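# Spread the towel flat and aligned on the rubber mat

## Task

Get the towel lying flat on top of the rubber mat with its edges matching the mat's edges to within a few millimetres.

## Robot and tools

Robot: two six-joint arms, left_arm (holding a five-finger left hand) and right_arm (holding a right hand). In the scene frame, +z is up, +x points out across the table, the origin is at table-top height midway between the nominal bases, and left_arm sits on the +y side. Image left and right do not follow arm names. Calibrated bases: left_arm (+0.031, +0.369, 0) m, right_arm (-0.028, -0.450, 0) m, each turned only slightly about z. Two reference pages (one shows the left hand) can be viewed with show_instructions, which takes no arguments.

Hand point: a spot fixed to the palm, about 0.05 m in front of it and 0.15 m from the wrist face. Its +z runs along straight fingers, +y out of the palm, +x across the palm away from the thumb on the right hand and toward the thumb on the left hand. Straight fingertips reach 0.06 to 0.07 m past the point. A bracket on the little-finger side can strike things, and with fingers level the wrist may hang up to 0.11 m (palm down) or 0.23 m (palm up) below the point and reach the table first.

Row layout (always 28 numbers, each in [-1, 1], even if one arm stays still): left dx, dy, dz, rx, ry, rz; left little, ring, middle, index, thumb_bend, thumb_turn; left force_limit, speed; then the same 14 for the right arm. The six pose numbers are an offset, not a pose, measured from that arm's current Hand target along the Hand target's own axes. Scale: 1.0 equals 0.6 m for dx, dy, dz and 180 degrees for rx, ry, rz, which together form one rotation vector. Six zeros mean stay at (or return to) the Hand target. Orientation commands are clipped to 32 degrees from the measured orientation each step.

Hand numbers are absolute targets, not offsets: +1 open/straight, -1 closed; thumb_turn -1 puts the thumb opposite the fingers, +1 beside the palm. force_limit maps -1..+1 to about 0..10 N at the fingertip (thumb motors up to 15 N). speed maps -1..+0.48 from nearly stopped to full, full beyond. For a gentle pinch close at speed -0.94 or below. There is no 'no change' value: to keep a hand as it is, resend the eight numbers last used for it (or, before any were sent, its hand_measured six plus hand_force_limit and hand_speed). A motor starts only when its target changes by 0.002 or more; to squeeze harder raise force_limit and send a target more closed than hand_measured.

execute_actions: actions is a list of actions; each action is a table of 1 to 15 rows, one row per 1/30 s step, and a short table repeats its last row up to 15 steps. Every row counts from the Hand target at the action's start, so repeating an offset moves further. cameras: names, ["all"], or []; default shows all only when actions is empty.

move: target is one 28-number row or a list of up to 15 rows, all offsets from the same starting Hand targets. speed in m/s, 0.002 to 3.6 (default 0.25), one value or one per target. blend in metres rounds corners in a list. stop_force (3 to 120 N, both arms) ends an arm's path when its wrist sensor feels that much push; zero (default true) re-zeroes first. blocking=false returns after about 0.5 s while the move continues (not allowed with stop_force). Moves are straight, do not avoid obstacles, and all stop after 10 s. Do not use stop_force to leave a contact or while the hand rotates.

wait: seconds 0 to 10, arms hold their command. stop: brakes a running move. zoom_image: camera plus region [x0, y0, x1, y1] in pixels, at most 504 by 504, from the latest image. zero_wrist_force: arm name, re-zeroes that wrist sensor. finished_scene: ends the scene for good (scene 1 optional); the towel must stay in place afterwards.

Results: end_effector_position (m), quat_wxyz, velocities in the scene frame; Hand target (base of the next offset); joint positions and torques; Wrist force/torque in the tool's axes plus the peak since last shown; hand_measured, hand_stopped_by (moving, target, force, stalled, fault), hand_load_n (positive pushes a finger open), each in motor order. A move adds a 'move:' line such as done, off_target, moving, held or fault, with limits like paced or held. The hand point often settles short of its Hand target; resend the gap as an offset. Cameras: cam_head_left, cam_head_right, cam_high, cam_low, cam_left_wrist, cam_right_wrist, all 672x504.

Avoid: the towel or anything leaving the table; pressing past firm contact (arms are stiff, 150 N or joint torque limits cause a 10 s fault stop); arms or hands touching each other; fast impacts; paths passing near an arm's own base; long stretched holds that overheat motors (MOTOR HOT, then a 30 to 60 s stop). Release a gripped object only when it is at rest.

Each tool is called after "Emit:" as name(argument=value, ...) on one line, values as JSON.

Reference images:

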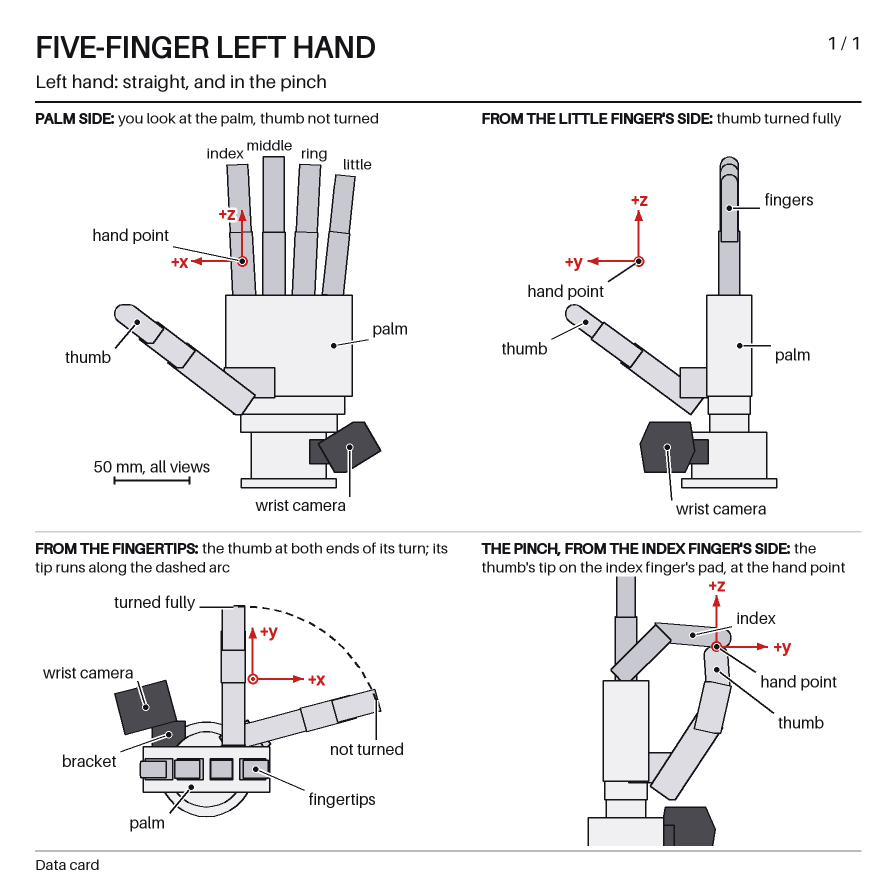

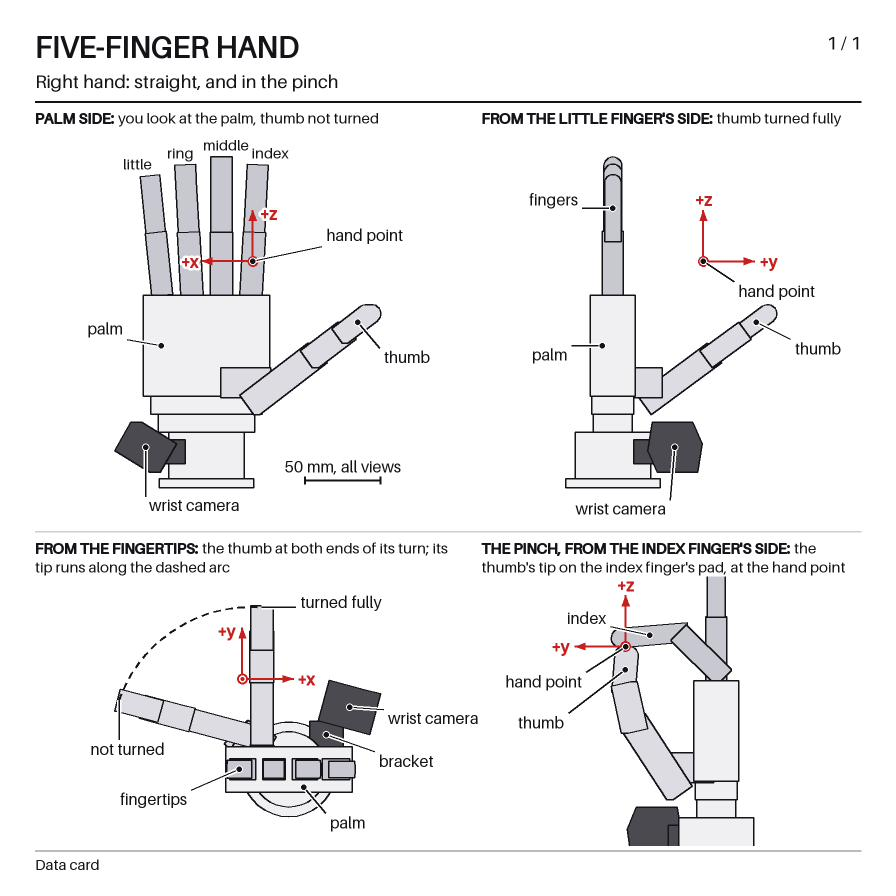

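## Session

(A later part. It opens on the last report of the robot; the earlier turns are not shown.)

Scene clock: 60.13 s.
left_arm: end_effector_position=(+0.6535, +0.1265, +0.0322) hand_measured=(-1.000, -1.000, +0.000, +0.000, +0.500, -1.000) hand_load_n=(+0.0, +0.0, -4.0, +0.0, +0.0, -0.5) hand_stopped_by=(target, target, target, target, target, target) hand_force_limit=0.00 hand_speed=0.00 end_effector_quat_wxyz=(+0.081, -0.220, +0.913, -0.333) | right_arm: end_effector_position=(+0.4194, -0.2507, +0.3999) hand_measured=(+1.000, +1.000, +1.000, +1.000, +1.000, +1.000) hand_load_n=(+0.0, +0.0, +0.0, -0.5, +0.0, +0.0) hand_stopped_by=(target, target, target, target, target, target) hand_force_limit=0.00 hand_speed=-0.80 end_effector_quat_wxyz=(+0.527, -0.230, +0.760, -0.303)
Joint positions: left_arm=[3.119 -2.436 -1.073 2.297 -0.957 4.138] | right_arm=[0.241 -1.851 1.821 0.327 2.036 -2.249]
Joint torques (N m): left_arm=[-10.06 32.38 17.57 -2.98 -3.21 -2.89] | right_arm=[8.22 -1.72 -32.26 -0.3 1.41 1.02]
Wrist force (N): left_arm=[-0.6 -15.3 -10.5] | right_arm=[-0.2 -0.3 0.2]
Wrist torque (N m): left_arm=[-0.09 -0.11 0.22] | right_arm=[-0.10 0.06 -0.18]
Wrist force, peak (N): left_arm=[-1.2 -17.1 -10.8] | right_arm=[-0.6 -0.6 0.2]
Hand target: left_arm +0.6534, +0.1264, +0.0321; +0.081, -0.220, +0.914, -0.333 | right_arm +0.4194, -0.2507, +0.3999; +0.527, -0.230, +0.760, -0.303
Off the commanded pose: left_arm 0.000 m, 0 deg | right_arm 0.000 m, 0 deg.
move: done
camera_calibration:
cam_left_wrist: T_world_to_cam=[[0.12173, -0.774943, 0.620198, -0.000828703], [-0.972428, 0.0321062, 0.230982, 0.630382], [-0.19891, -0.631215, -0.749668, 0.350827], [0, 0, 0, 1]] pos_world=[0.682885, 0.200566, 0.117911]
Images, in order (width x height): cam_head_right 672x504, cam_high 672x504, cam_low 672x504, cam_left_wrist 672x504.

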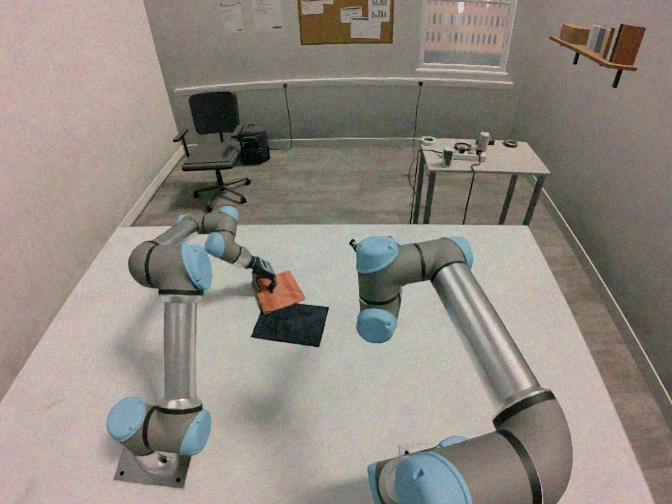

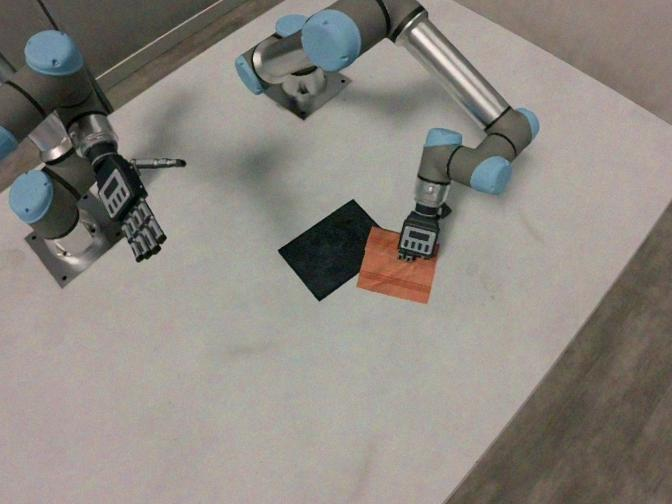

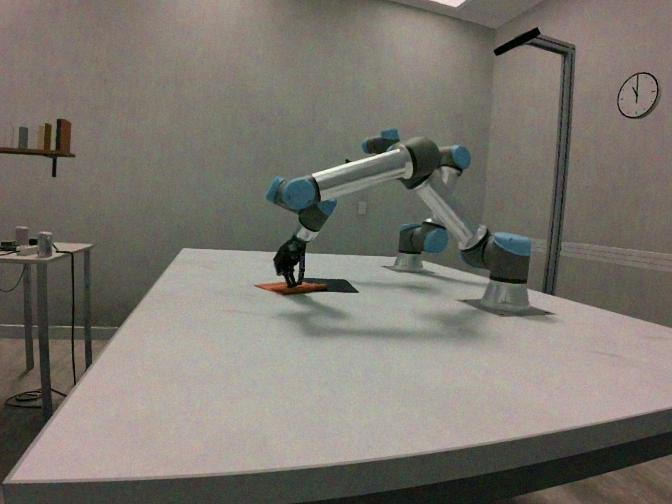

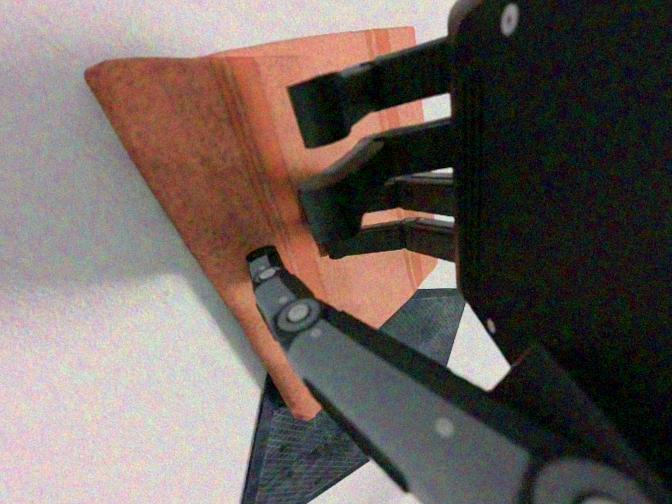

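Emit:
move(target=[0, -0.0027, -0.0032, 0, 0, 0, -1, -1, 0, 0, 0.5, -1, 0, 0, -0.188, 0.284, 0.350, -0.3576, -0.5938, -0.5378, -1, -1, 0, 0, 0.5, -1, 0, 0], speed=0.35, cameras=["cam_head_left", "cam_high", "cam_right_wrist"])

Scene clock: 69.33 s.
left_arm: end_effector_position=(+0.6534, +0.1264, +0.0346) hand_measured=(-1.000, -1.000, +0.000, +0.000, +0.500, -1.000) hand_load_n=(+0.5, +0.0, -1.0, +0.0, +0.0, +0.0) hand_stopped_by=(target, target, target, target, target, target) hand_force_limit=0.00 hand_speed=0.00 end_effector_quat_wxyz=(+0.081, -0.220, +0.914, -0.333) | right_arm: end_effector_position=(+0.6486, -0.1004, +0.2992) hand_measured=(-1.000, -1.000, +0.000, +0.000, +0.500, -1.000) hand_load_n=(+0.0, +0.0, +0.0, +0.0, +0.0, +0.0) hand_stopped_by=(target, target, target, target, target, target) hand_force_limit=0.00 hand_speed=0.00 end_effector_quat_wxyz=(-0.411, +0.870, +0.173, +0.210)
Joint positions: left_arm=[3.119 -2.433 -1.071 2.292 -0.957 4.138] | right_arm=[0.081 -0.501 0.035 1.56 0.703 -4.784]
Joint torques (N m): left_arm=[-12.36 58.63 21.43 -3.04 -0.37 -2.83] | right_arm=[9.85 -65.63 -17.59 2.54 0.64 -0.69]
Wrist force (N): left_arm=[-1.2 -3.6 -3.0] | right_arm=[0.2 0.2 -0.9]
Wrist torque (N m): left_arm=[0.09 0.01 0.00] | right_arm=[0.05 0.05 0.04]
Wrist force, peak (N): left_arm=[-0.7 -16.2 -11.6] | right_arm=[-1.1 -0.8 -0.2]
Hand target: left_arm +0.6534, +0.1264, +0.0346; +0.081, -0.220, +0.914, -0.333 | right_arm +0.6499, -0.0999, +0.2999; -0.342, +0.913, +0.217, -0.053
Off the commanded pose: left_arm 0.000 m, 0 deg | right_arm 0.002 m, 36 deg; orientation clipped.
elbow stopped short (right arm): the move would have taken joint 3 (elbow) straighter than the controller allows.
move: off_target (right_arm); limits=paced
camera_calibration:
cam_right_wrist: T_world_to_cam=[[0.650771, -0.54248, -0.531236, -0.305081], [-0.722636, -0.657239, -0.214089, 0.467768], [-0.23301, 0.523213, -0.819728, 0.56273], [0, 0, 0, 1]] pos_world=[0.667686, -0.152493, 0.39936]
Images, in order (width x height): cam_head_left 672x504, cam_high 672x504, cam_right_wrist 672x504.

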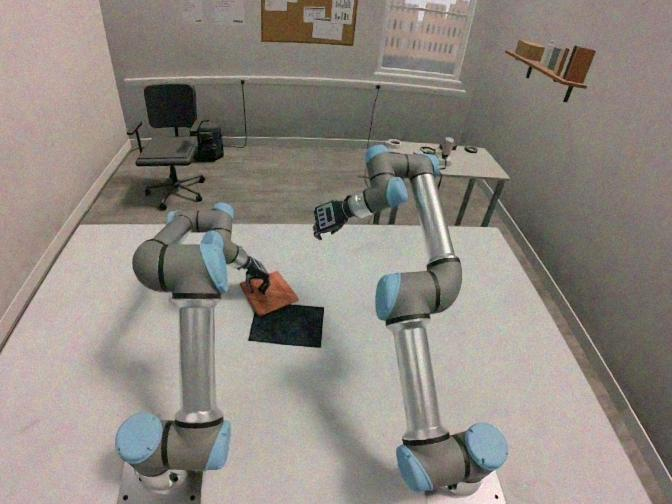

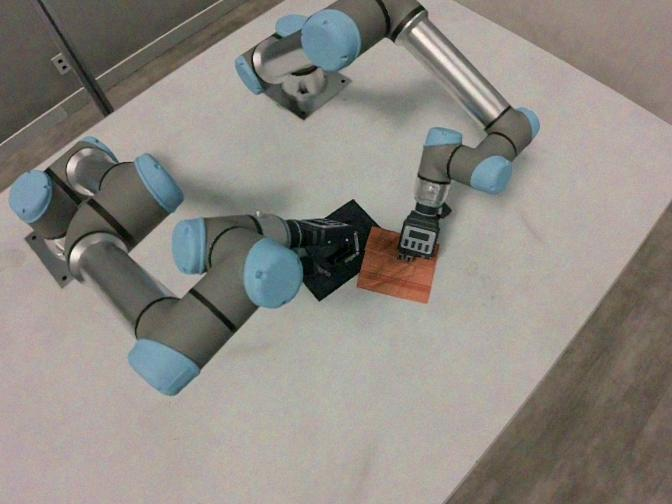

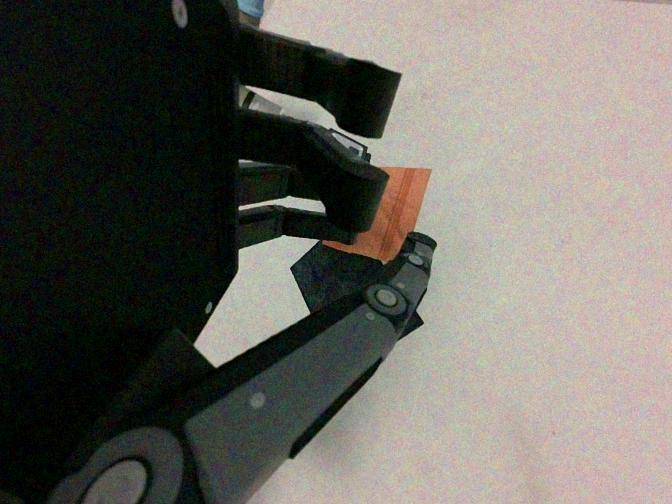

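Emit:
move(target=[0, 0, 0, 0, 0, 0, -1, -1, 0, 0, 0.5, -1, 0, 0, -0.052, 0.0758, 0.261, 0.0122, 0.2555, 0.2981, 1, 1, 1, 1, -1, -1, 0, 0], speed=0.3, cameras=["cam_head_left", "cam_high", "cam_right_wrist"])

Scene clock: 89.87 s.
left_arm: end_effector_position=(+0.6534, +0.1264, +0.0346) hand_measured=(-1.000, -1.000, +0.000, +0.000, +0.500, -1.000) hand_load_n=(+0.0, +0.0, -1.0, +0.0, +0.0, +0.0) hand_stopped_by=(target, target, target, target, target, target) hand_force_limit=0.00 hand_speed=0.00 end_effector_quat_wxyz=(+0.081, -0.220, +0.914, -0.333) | right_arm: end_effector_position=(+0.5998, -0.0499, +0.1495) hand_measured=(+1.000, +1.000, +1.000, +1.000, -0.954, -1.000) hand_load_n=(+0.0, +0.0, +0.0, +0.0, +17.5, +1.5) hand_stopped_by=(target, target, target, target, force, target) hand_force_limit=0.00 hand_speed=0.00 end_effector_quat_wxyz=(-0.354, +0.854, -0.353, +0.147)
Joint positions: left_arm=[3.119 -2.433 -1.071 2.292 -0.957 4.138] | right_arm=[0.242 -0.808 0.899 0.768 1.206 -3.534]
Joint torques (N m): left_arm=[-12.42 56.05 17.23 -1.36 1.03 -2.86] | right_arm=[-10.19 -64.3 -31.04 1.82 0.38 1.3]
Wrist force (N): left_arm=[-0.8 -4.0 -3.3] | right_arm=[-0.1 -0.3 -0.6]
Wrist torque (N m): left_arm=[0.08 0.00 0.00] | right_arm=[-0.10 0.05 -0.04]
Wrist force, peak (N): left_arm=[-0.9 -4.5 -3.4] | right_arm=[0.2 -0.1 -1.4]
Hand target: left_arm +0.6534, +0.1264, +0.0346; +0.081, -0.220, +0.914, -0.333 | right_arm +0.5999, -0.0500, +0.1497; -0.354, +0.854, -0.353, +0.147
Off the commanded pose: left_arm 0.000 m, 0 deg | right_arm 0.000 m, 0 deg.
move: done
camera_calibration:
cam_right_wrist: T_world_to_cam=[[-0.322686, -0.629813, -0.706548, 0.280329], [-0.946243, 0.197045, 0.256512, 0.540013], [-0.0223328, 0.751338, -0.659539, 0.263329], [0, 0, 0, 1]] pos_world=[0.607323, -0.127701, 0.233222]
Images, in order (width x height): cam_head_left 672x504, cam_high 672x504, cam_right_wrist 672x504.

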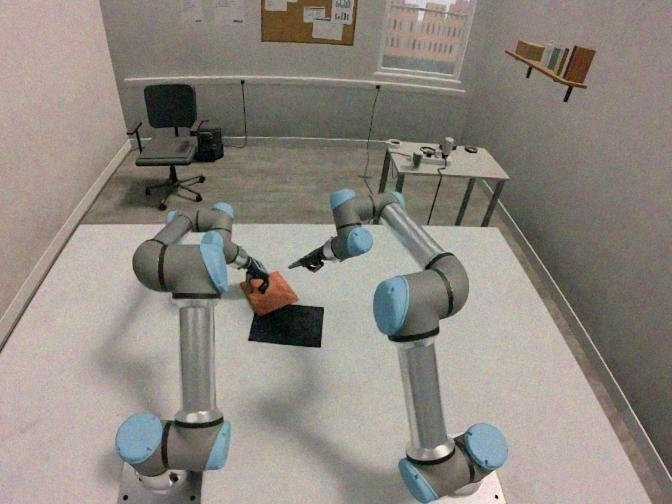

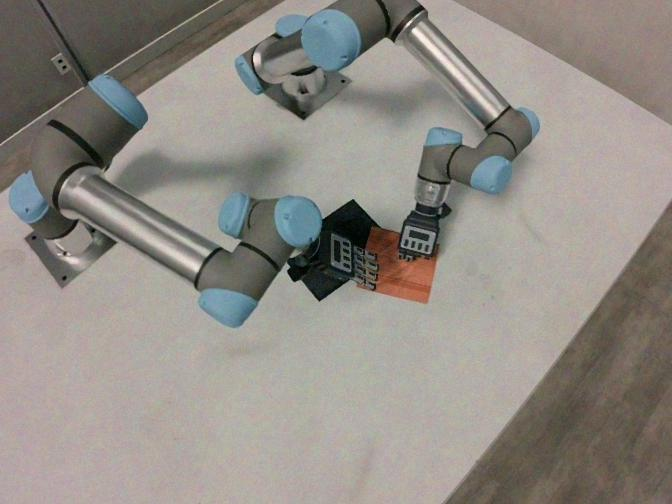

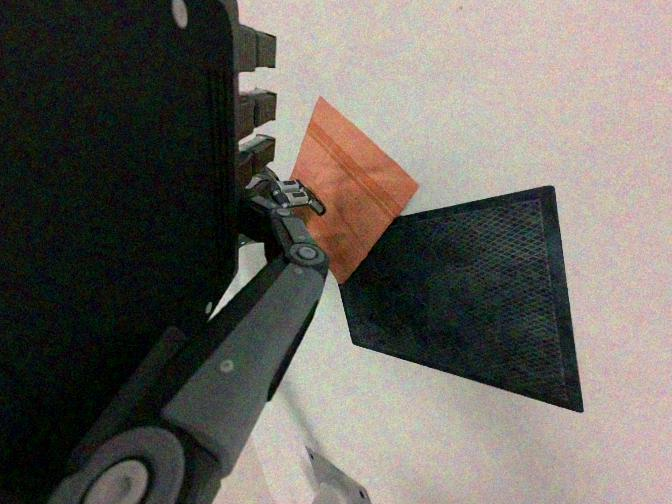

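Emit:
move(target=[0, 0, 0, 0, 0, 0, -1, -1, 0, 0, 0.5, -1, 0, 0, -0.027, 0.0485, 0.1635, 0, 0, 0, 1, 1, 1, 1, -0.8, -1, 0, 0], speed=0.15, cameras=["cam_high", "cam_right_wrist"])

Scene clock: 93.63 s.
left_arm: end_effector_position=(+0.6534, +0.1264, +0.0346) hand_measured=(-1.000, -1.000, +0.000, +0.000, +0.500, -1.000) hand_load_n=(+0.5, +0.0, -1.0, +0.0, +0.0, +0.0) hand_stopped_by=(target, target, target, target, target, target) hand_force_limit=0.00 hand_speed=0.00 end_effector_quat_wxyz=(+0.081, -0.220, +0.914, -0.333) | right_arm: end_effector_position=(+0.6230, -0.0040, +0.0598) hand_measured=(+1.000, +1.000, +1.000, +1.000, -0.800, -1.000) hand_load_n=(+0.0, +0.0, +0.0, +0.0, +0.0, +0.0) hand_stopped_by=(target, target, target, target, target, target) hand_force_limit=0.00 hand_speed=0.00 end_effector_quat_wxyz=(-0.354, +0.854, -0.353, +0.147)
Joint positions: left_arm=[3.119 -2.433 -1.071 2.292 -0.957 4.138] | right_arm=[0.302 -0.641 0.824 0.66 1.245 -3.487]
Joint torques (N m): left_arm=[-12.51 55.24 15.23 -1.32 0.91 -2.8] | right_arm=[-9.86 -57.74 -4.74 0.4 -1.59 -1.41]
Wrist force (N): left_arm=[-0.8 -4.2 -3.5] | right_arm=[0.2 -0.8 -0.6]
Wrist torque (N m): left_arm=[0.07 -0.02 0.02] | right_arm=[-0.13 -0.01 -0.02]
Wrist force, peak (N): left_arm=[-0.6 -4.6 -3.3] | right_arm=[0.5 -0.7 -2.0]
Hand target: left_arm +0.6534, +0.1264, +0.0346; +0.081, -0.220, +0.914, -0.333 | right_arm +0.6230, -0.0040, +0.0597; -0.354, +0.854, -0.353, +0.147
Off the commanded pose: left_arm 0.000 m, 0 deg | right_arm 0.000 m, 0 deg.
move: done
camera_calibration:
cam_right_wrist: T_world_to_cam=[[-0.322735, -0.62963, -0.706688, 0.25338], [-0.946233, 0.197253, 0.256387, 0.575865], [-0.0220325, 0.751437, -0.659437, 0.170004], [0, 0, 0, 1]] pos_world=[0.630423, -0.0818023, 0.143523]
Images, in order (width x height): cam_high 672x504, cam_right_wrist 672x504.

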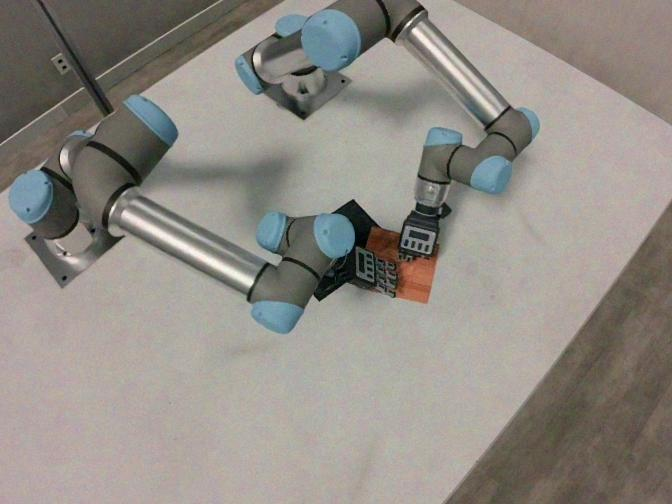

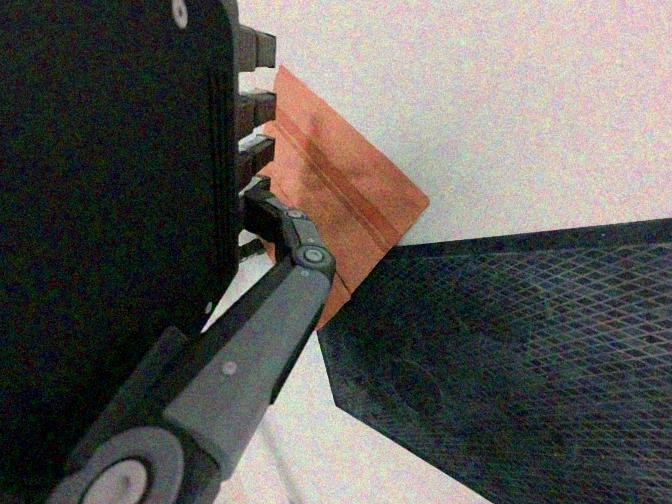

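Emit:
move(target=[0, 0, 0, 0, 0, 0, -1, -1, 0, 0, 0.5, -1, 0, 0, 0, 0.0648, 0.0648, 0, 0, 0, 1, 1, 1, 1, -0.8, -1, 0, 0], speed=0.03, stop_force=4, cameras=["cam_head_right", "cam_low", "cam_right_wrist"])

Scene clock: 97.03 s.
left_arm: end_effector_position=(+0.6534, +0.1264, +0.0346) hand_measured=(-1.000, -1.000, +0.000, +0.000, +0.500, -1.000) hand_load_n=(+0.0, +0.0, -1.0, +0.0, +0.0, +0.0) hand_stopped_by=(target, target, target, target, target, target) hand_force_limit=0.00 hand_speed=0.00 end_effector_quat_wxyz=(+0.081, -0.220, +0.914, -0.333) | right_arm: end_effector_position=(+0.6230, -0.0040, +0.0123) hand_measured=(+1.000, +1.000, +1.000, +1.000, -0.800, -1.000) hand_load_n=(+0.0, +0.0, +0.5, +0.0, +0.5, +0.0) hand_stopped_by=(target, target, target, target, target, target) hand_force_limit=0.00 hand_speed=0.00 end_effector_quat_wxyz=(-0.354, +0.854, -0.353, +0.147)
Joint positions: left_arm=[3.119 -2.433 -1.071 2.292 -0.957 4.138] | right_arm=[0.302 -0.608 0.884 0.566 1.245 -3.487]
Joint torques (N m): left_arm=[-12.63 54.21 13.4 -1.32 1.11 -2.86] | right_arm=[-7.87 -66.96 -29.67 -0.35 1.68 -1.27]
Wrist force (N): left_arm=[-1.2 -3.6 -3.0] | right_arm=[0.3 -3.2 -2.9]
Wrist torque (N m): left_arm=[0.12 0.02 -0.01] | right_arm=[0.08 0.06 -0.07]
Wrist force, peak (N): left_arm=[-0.7 -4.4 -3.5] | right_arm=[0.1 -8.4 -8.2]
Hand target: left_arm +0.6534, +0.1264, +0.0346; +0.081, -0.220, +0.914, -0.333 | right_arm +0.6230, -0.0040, +0.0123; -0.354, +0.854, -0.353, +0.147 (not the last commanded pose)
Off the commanded pose: left_arm 0.000 m, 0 deg | right_arm 0.008 m, 0 deg.
move: contact (right_arm)
camera_calibration:
cam_right_wrist: T_world_to_cam=[[-0.322891, -0.629597, -0.706647, 0.219879], [-0.94618, 0.197358, 0.256503, 0.588122], [-0.0220316, 0.751437, -0.659436, 0.138757], [0, 0, 0, 1]] pos_world=[0.630523, -0.0819029, 0.0960227]
Images, in order (width x height): cam_head_right 672x504, cam_low 672x504, cam_right_wrist 672x504.

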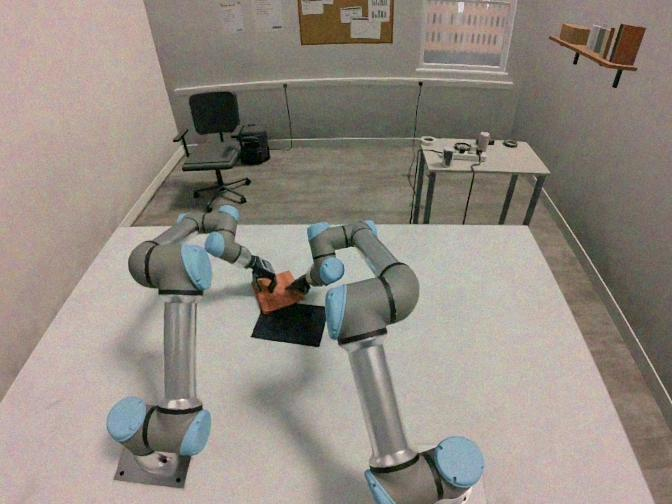

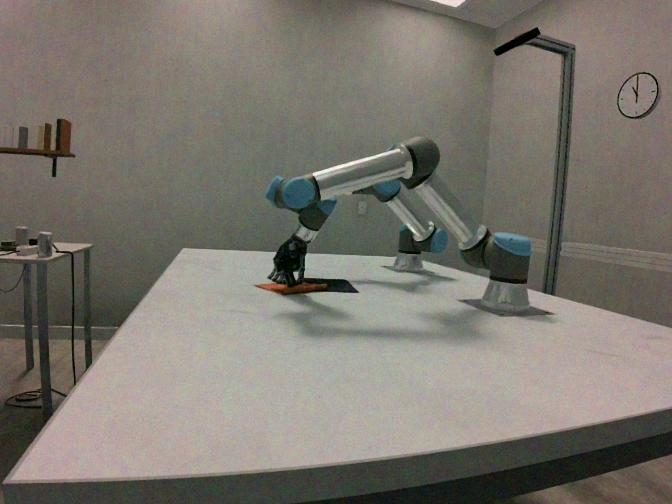

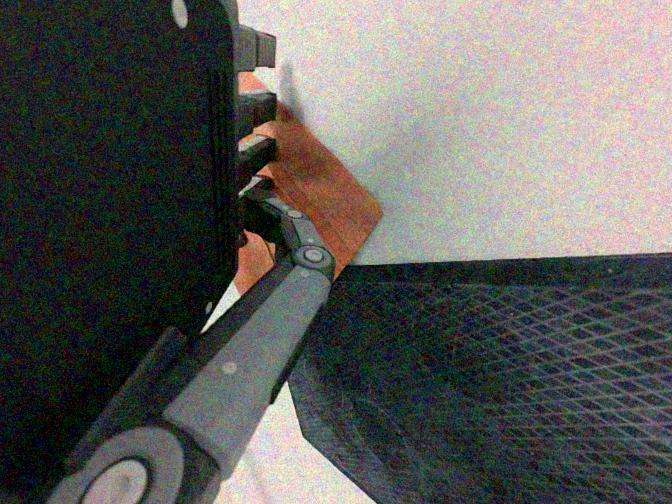

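Emit:
move(target=[[0, 0, 0, 0, 0, 0, -1, -1, 0, 0, 0.5, -1, 0, 0, 0, 0.0018, 0.0018, 0, 0, 0, 1, 1, 1, 1, -0.8, -1, 0, 0],[0, 0.0383, -0.0322, 0, 0, 0, -1, -1, 0, 0, 0.5, -1, 0, 0, 0, 0.0018, 0.0018, 0, 0, 0, 1, 1, 1, 1, -0.8, -1, 0, 0]], speed=0.04, cameras=["cam_left_wrist", "cam_low", "cam_right_wrist", "cam_high"])

Emit:
zoom_image(camera="cam_low", region=[240, 230, 370, 305])

Emit:
zoom_image(camera="cam_high", region=[330, 170, 470, 330])

Scene clock: 100.53 s.
left_arm: end_effector_position=(+0.6398, +0.1532, +0.0347) hand_measured=(-1.000, -1.000, +0.000, +0.000, +0.500, -1.000) hand_load_n=(+0.0, +0.0, +0.0, +0.0, +0.0, +0.0) hand_stopped_by=(target, target, target, target, target, target) hand_force_limit=0.00 hand_speed=0.00 end_effector_quat_wxyz=(+0.081, -0.220, +0.913, -0.333) end_effector_velocity=(+0.000, -0.002, +0.000) end_effector_angular_velocity=(-0.001, +0.003, +0.001) | right_arm: end_effector_position=(+0.6230, -0.0040, +0.0108) hand_measured=(+1.000, +1.000, +1.000, +1.000, -0.800, -1.000) hand_load_n=(+0.0, +0.0, +2.0, +0.0, +0.0, +0.0) hand_stopped_by=(target, target, target, target, target, target) hand_force_limit=0.00 hand_speed=0.00 end_effector_quat_wxyz=(-0.354, +0.854, -0.353, +0.147)
Joint positions: left_arm=[3.166 -2.393 -1.155 2.304 -0.941 4.192] | right_arm=[0.302 -0.606 0.885 0.563 1.245 -3.487]
Joint velocities: left_arm=[-0.003 -0.002 0.003 0 -0.001 -0.006] | right_arm=[within noise]
Joint torques (N m): left_arm=[-10.51 40.17 21.01 -1.61 -1.06 -2.65] | right_arm=[-4.45 -37.58 1.45 2.78 1.37 -1.34]
Wrist force (N): left_arm=[-0.6 -3.9 -1.9] | right_arm=[-0.3 -11.1 -10.3]
Wrist torque (N m): left_arm=[0.08 -0.02 -0.02] | right_arm=[0.83 0.16 -0.28]
Wrist force, peak (N): left_arm=[-0.8 -5.5 -2.8] | right_arm=[-0.3 -11.3 -10.8]
Hand target: left_arm +0.6398, +0.1531, +0.0346; +0.081, -0.220, +0.914, -0.333 | right_arm +0.6230, -0.0040, +0.0108; -0.354, +0.854, -0.353, +0.147
Off the commanded pose: left_arm 0.000 m, 0 deg | right_arm 0.000 m, 0 deg.
move: done
camera_calibration:
cam_left_wrist: T_world_to_cam=[[0.121788, -0.774953, 0.620174, 0.0200111], [-0.972401, 0.0321189, 0.231093, 0.615685], [-0.199005, -0.631202, -0.749654, 0.366972], [0, 0, 0, 1]] pos_world=[0.669286, 0.227366, 0.120411]
cam_right_wrist: T_world_to_cam=[[-0.322831, -0.629609, -0.706663, 0.218711], [-0.9462, 0.197318, 0.256459, 0.588546], [-0.022032, 0.751437, -0.659437, 0.137702], [0, 0, 0, 1]] pos_world=[0.630523, -0.0819027, 0.0944229]
Images, in order (width x height): cam_high 672x504, cam_low 672x504, cam_left_wrist 672x504, cam_right_wrist 672x504.

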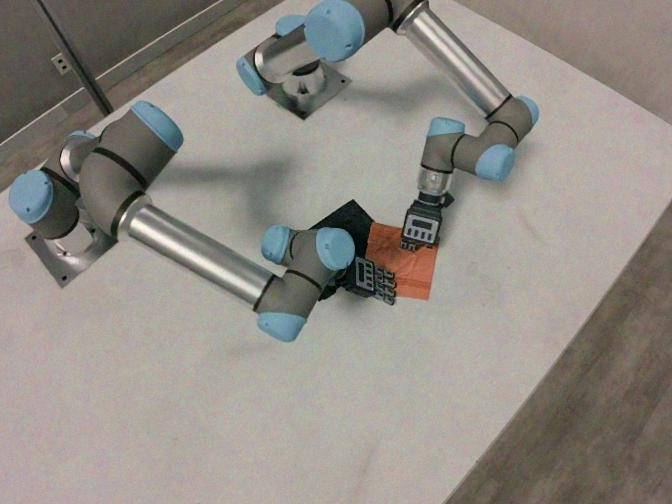

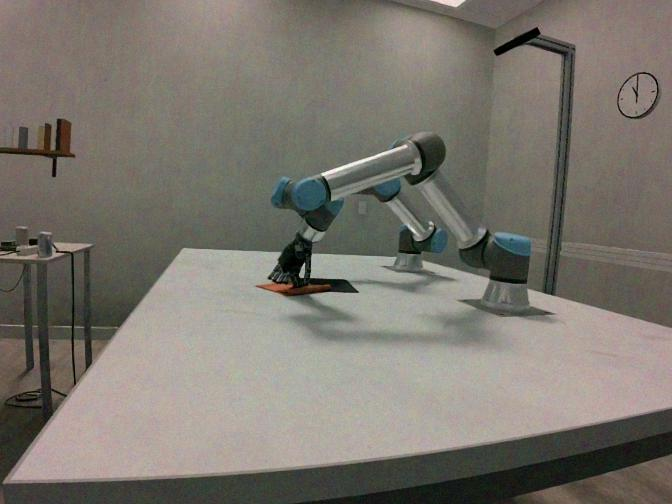

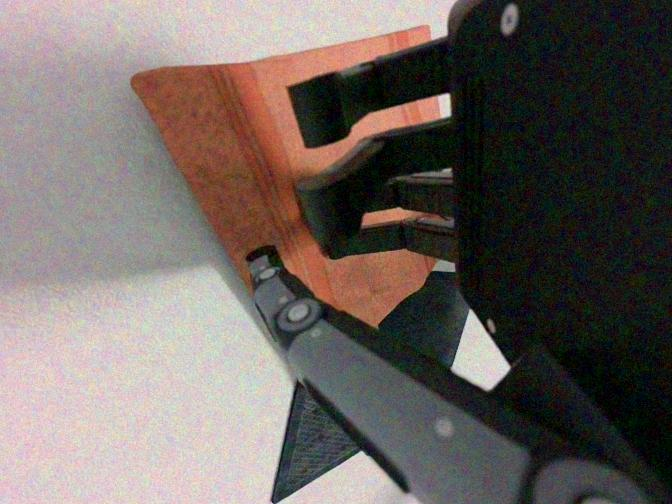

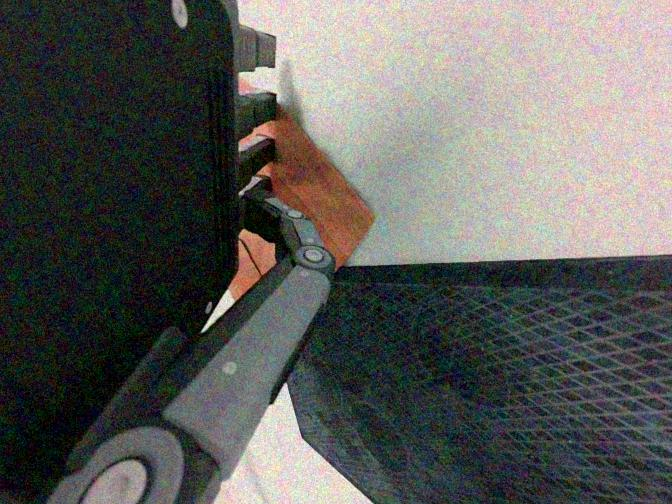

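Scaled by 3.877 from the camera's 672x504 image, which has a finer 960x720 frame.

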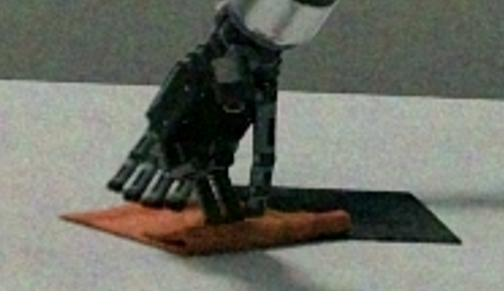

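Scaled by 3.150 from the camera's 672x504 image, which has a finer 960x720 frame.

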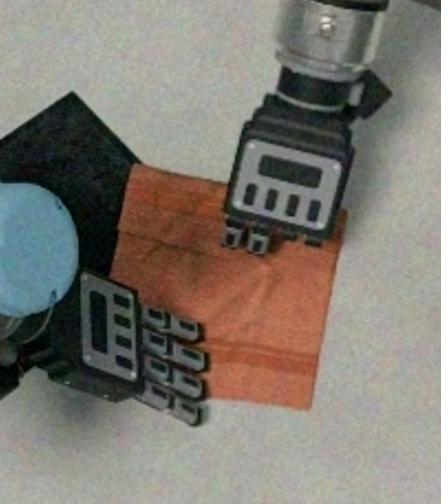

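Emit:
zoom_image(camera="cam_left_wrist", region=[120, 10, 480, 330])

Emit:
zoom_image(camera="cam_high", region=[360, 210, 450, 310])

Scaled by 1.400 from the camera's 672x504 image, which has a finer 960x720 frame.

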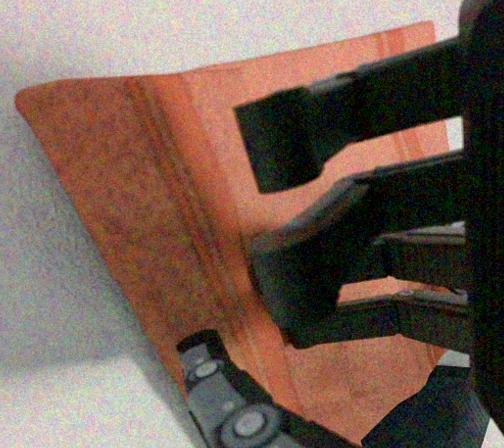

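Scaled by 5.040 from the camera's 672x504 image, which has a finer 960x720 frame.

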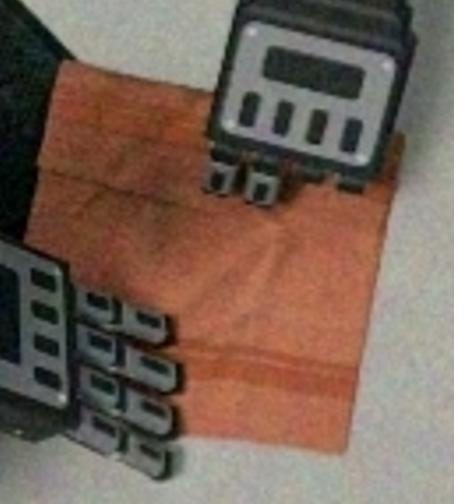

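Emit:
move(target=[0, 0.0510, -0.0429, 0, 0, 0, -1, -1, 0, 0, 0.5, -1, 0, 0, 0, 0.0006, 0.0006, 0, 0, 0, 1, 1, 1, 1, -0.8, -1, 0, 0], speed=0.04, cameras=["cam_left_wrist", "cam_low", "cam_right_wrist", "cam_high"])

Emit:
zoom_image(camera="cam_low", region=[240, 230, 370, 305])

Emit:
zoom_image(camera="cam_high", region=[360, 190, 470, 310])

Scene clock: 104.33 s.
left_arm: end_effector_position=(+0.6216, +0.1889, +0.0347) hand_measured=(-1.000, -1.000, +0.000, +0.000, +0.500, -1.000) hand_load_n=(+0.0, +0.0, +0.5, +0.0, +0.0, +0.0) hand_stopped_by=(target, target, target, target, target, target) hand_force_limit=0.00 hand_speed=0.00 end_effector_quat_wxyz=(+0.081, -0.220, +0.913, -0.333) end_effector_velocity=(+0.000, -0.001, +0.000) end_effector_angular_velocity=(-0.001, +0.003, +0.004) | right_arm: end_effector_position=(+0.6231, -0.0040, +0.0103) hand_measured=(+1.000, +1.000, +1.000, +1.000, -0.800, -1.000) hand_load_n=(+0.0, +0.0, +2.5, +0.0, +0.0, +0.0) hand_stopped_by=(target, target, target, target, target, target) hand_force_limit=0.00 hand_speed=0.00 end_effector_quat_wxyz=(-0.354, +0.854, -0.353, +0.147)
Joint positions: left_arm=[3.231 -2.346 -1.253 2.309 -0.921 4.27] | right_arm=[0.302 -0.606 0.886 0.562 1.245 -3.487]
Joint velocities: left_arm=[-0.001 -0.002 0.003 0 -0.001 -0.006] | right_arm=[within noise]
Joint torques (N m): left_arm=[-12.69 37.08 19.88 -0.47 -0.95 -2.92] | right_arm=[-0.56 -31.9 4.22 1.58 1.07 -1.11]
Wrist force (N): left_arm=[-0.5 -4.7 -2.1] | right_arm=[-0.5 -15.8 -15.3]
Wrist torque (N m): left_arm=[0.02 -0.06 -0.01] | right_arm=[1.31 0.25 -0.38]
Wrist force, peak (N): left_arm=[-0.3 -5.9 -2.0] | right_arm=[-0.6 -16.0 -15.5]
Hand target: left_arm +0.6216, +0.1887, +0.0346; +0.081, -0.220, +0.914, -0.333 | right_arm +0.6230, -0.0040, +0.0103; -0.354, +0.854, -0.353, +0.147
Off the commanded pose: left_arm 0.000 m, 0 deg | right_arm 0.000 m, 0 deg.
move: done
camera_calibration:
cam_left_wrist: T_world_to_cam=[[0.121848, -0.774955, 0.620159, 0.0497918], [-0.972394, 0.0320709, 0.23113, 0.59675], [-0.199005, -0.631202, -0.749654, 0.385801], [0, 0, 0, 1]] pos_world=[0.650985, 0.262966, 0.120411]
cam_right_wrist: T_world_to_cam=[[-0.322831, -0.629609, -0.706663, 0.218358], [-0.9462, 0.197318, 0.256459, 0.588675], [-0.022032, 0.751437, -0.659437, 0.137373], [0, 0, 0, 1]] pos_world=[0.630523, -0.0819027, 0.0939229]
Images, in order (width x height): cam_high 672x504, cam_low 672x504, cam_left_wrist 672x504, cam_right_wrist 672x504.

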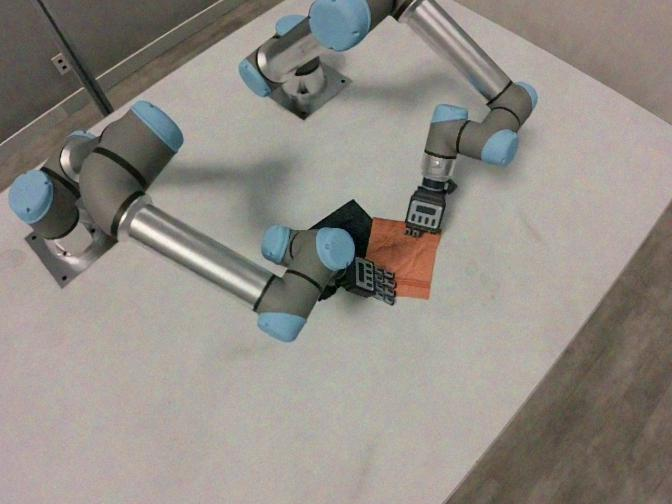

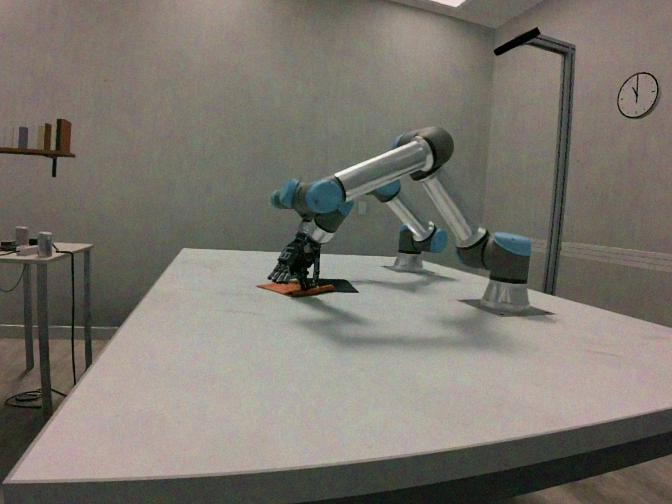

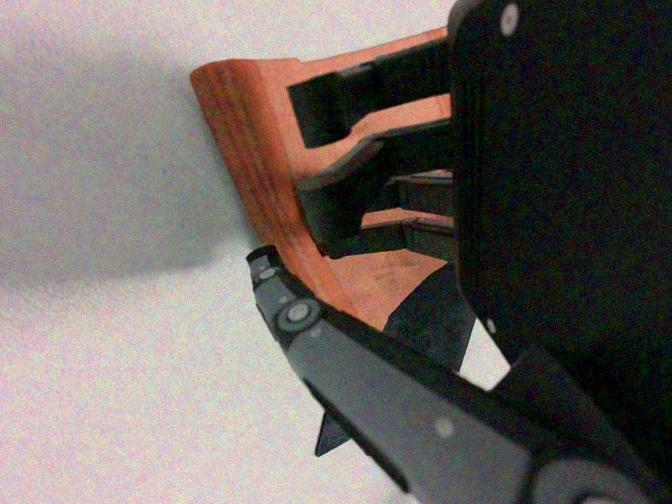

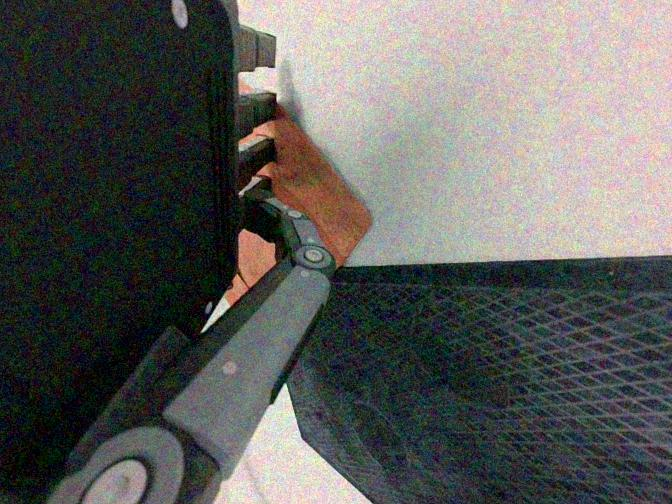

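Scaled by 3.877 from the camera's 672x504 image, which has a finer 960x720 frame.

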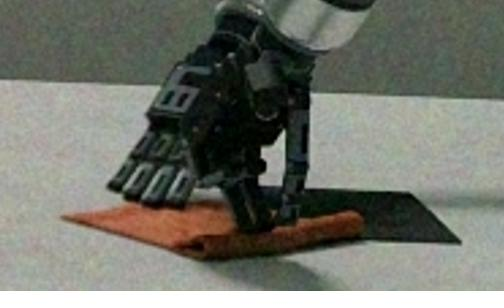

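Scaled by 4.200 from the camera's 672x504 image, which has a finer 960x720 frame.

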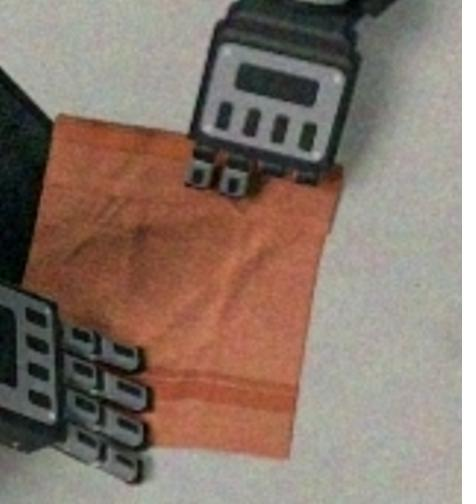

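Emit:
move(target=[0, 0.0510, -0.0429, 0, 0, 0, -1, -1, 0, 0, 0.5, -1, 0, 0, 0, 0, 0, 0, 0, 0, 1, 1, 1, 1, -0.8, -1, 0, 0], speed=0.04, cameras=["cam_left_wrist", "cam_low", "cam_head_left", "cam_high"])

Emit:
zoom_image(camera="cam_low", region=[240, 230, 370, 305])

Emit:
zoom_image(camera="cam_high", region=[360, 190, 470, 310])

Scene clock: 106.63 s.
left_arm: end_effector_position=(+0.6034, +0.2245, +0.0347) hand_measured=(-1.000, -1.000, +0.000, +0.000, +0.500, -1.000) hand_load_n=(+0.0, +0.0, +0.0, +0.0, +0.0, +0.0) hand_stopped_by=(target, target, target, target, target, target) hand_force_limit=0.00 hand_speed=0.00 end_effector_quat_wxyz=(+0.081, -0.220, +0.913, -0.333) end_effector_velocity=(+0.001, +0.000, +0.000) end_effector_angular_velocity=(-0.001, +0.002, +0.004) | right_arm: end_effector_position=(+0.6230, -0.0040, +0.0103) hand_measured=(+1.000, +1.000, +1.000, +1.000, -0.800, -1.000) hand_load_n=(+0.0, +0.0, +3.0, +0.0, +0.0, +0.0) hand_stopped_by=(target, target, target, target, target, target) hand_force_limit=0.00 hand_speed=0.00 end_effector_quat_wxyz=(-0.354, +0.854, -0.353, +0.147)
Joint positions: left_arm=[3.301 -2.308 -1.338 2.303 -0.904 4.356] | right_arm=[0.302 -0.606 0.886 0.562 1.245 -3.487]
Joint velocities: left_arm=[0 -0.001 0.002 0 0 -0.005] | right_arm=[within noise]
Joint torques (N m): left_arm=[-11.28 34.85 20.61 -1.78 -0.38 -2.83] | right_arm=[0.5 -31.88 3.78 2.98 0.77 -0.98]
Wrist force (N): left_arm=[-0.2 -3.5 -1.5] | right_arm=[-0.3 -15.8 -15.2]
Wrist torque (N m): left_arm=[0.02 -0.06 -0.04] | right_arm=[1.30 0.25 -0.38]
Wrist force, peak (N): left_arm=[-0.6 -6.0 -1.7] | right_arm=[-0.4 -16.0 -16.0]
Hand target: left_arm +0.6034, +0.2243, +0.0346; +0.081, -0.220, +0.914, -0.333 | right_arm +0.6230, -0.0040, +0.0103; -0.354, +0.854, -0.353, +0.147
Off the commanded pose: left_arm 0.000 m, 0 deg | right_arm 0.000 m, 0 deg.
move: done
camera_calibration:
cam_left_wrist: T_world_to_cam=[[0.121906, -0.774965, 0.620135, 0.079567], [-0.972367, 0.0320836, 0.231241, 0.577877], [-0.1991, -0.631189, -0.74964, 0.404704], [0, 0, 0, 1]] pos_world=[0.632785, 0.298566, 0.120411]
Images, in order (width x height): cam_head_left 672x504, cam_high 672x504, cam_low 672x504, cam_left_wrist 672x504.

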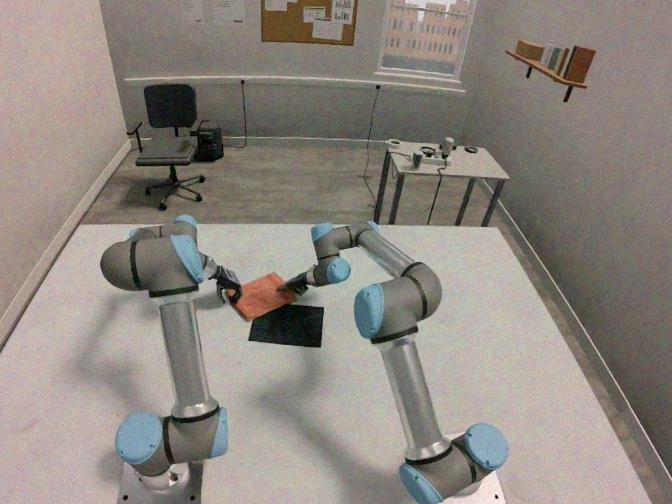

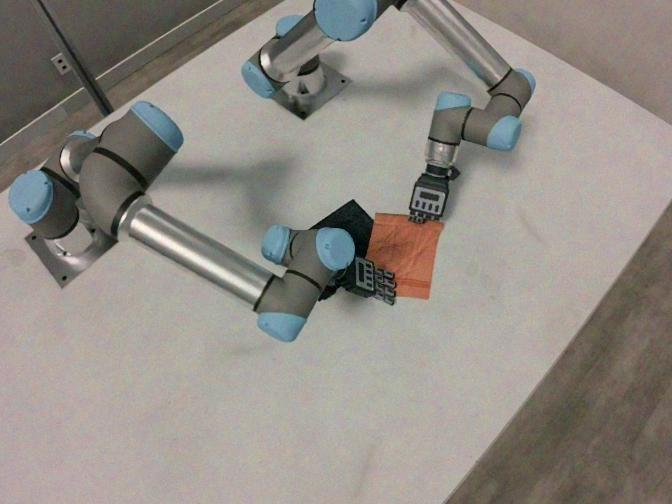

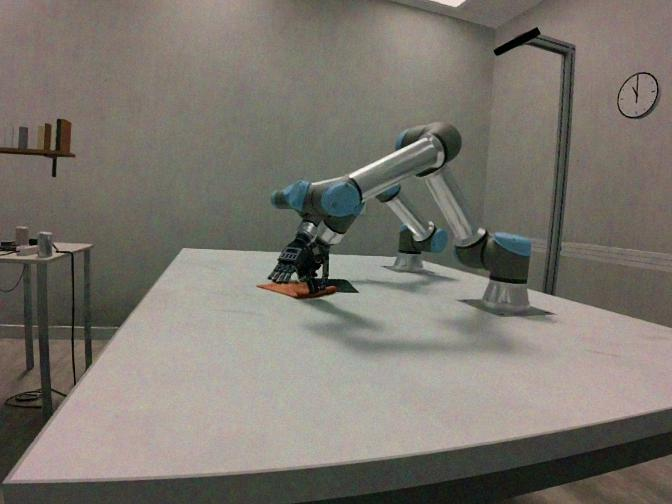

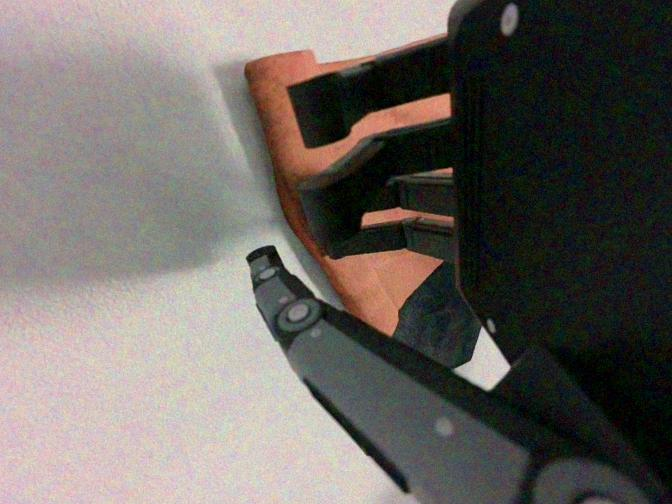

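Scaled by 3.877 from the camera's 672x504 image, which has a finer 960x720 frame.

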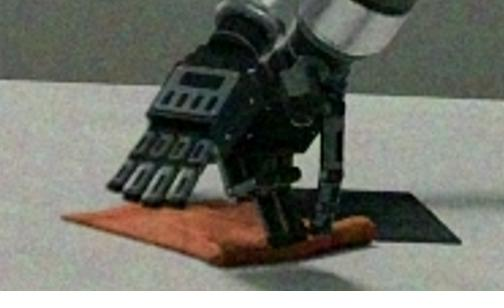

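Scaled by 4.200 from the camera's 672x504 image, which has a finer 960x720 frame.

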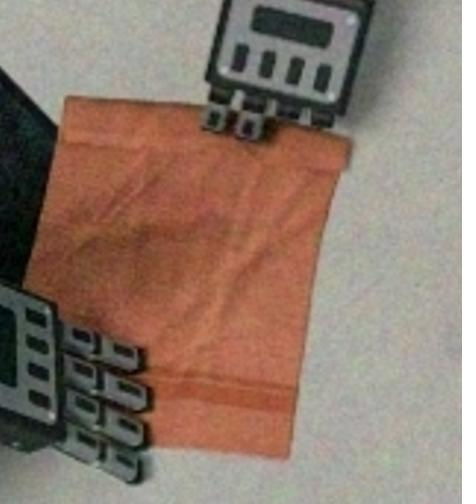

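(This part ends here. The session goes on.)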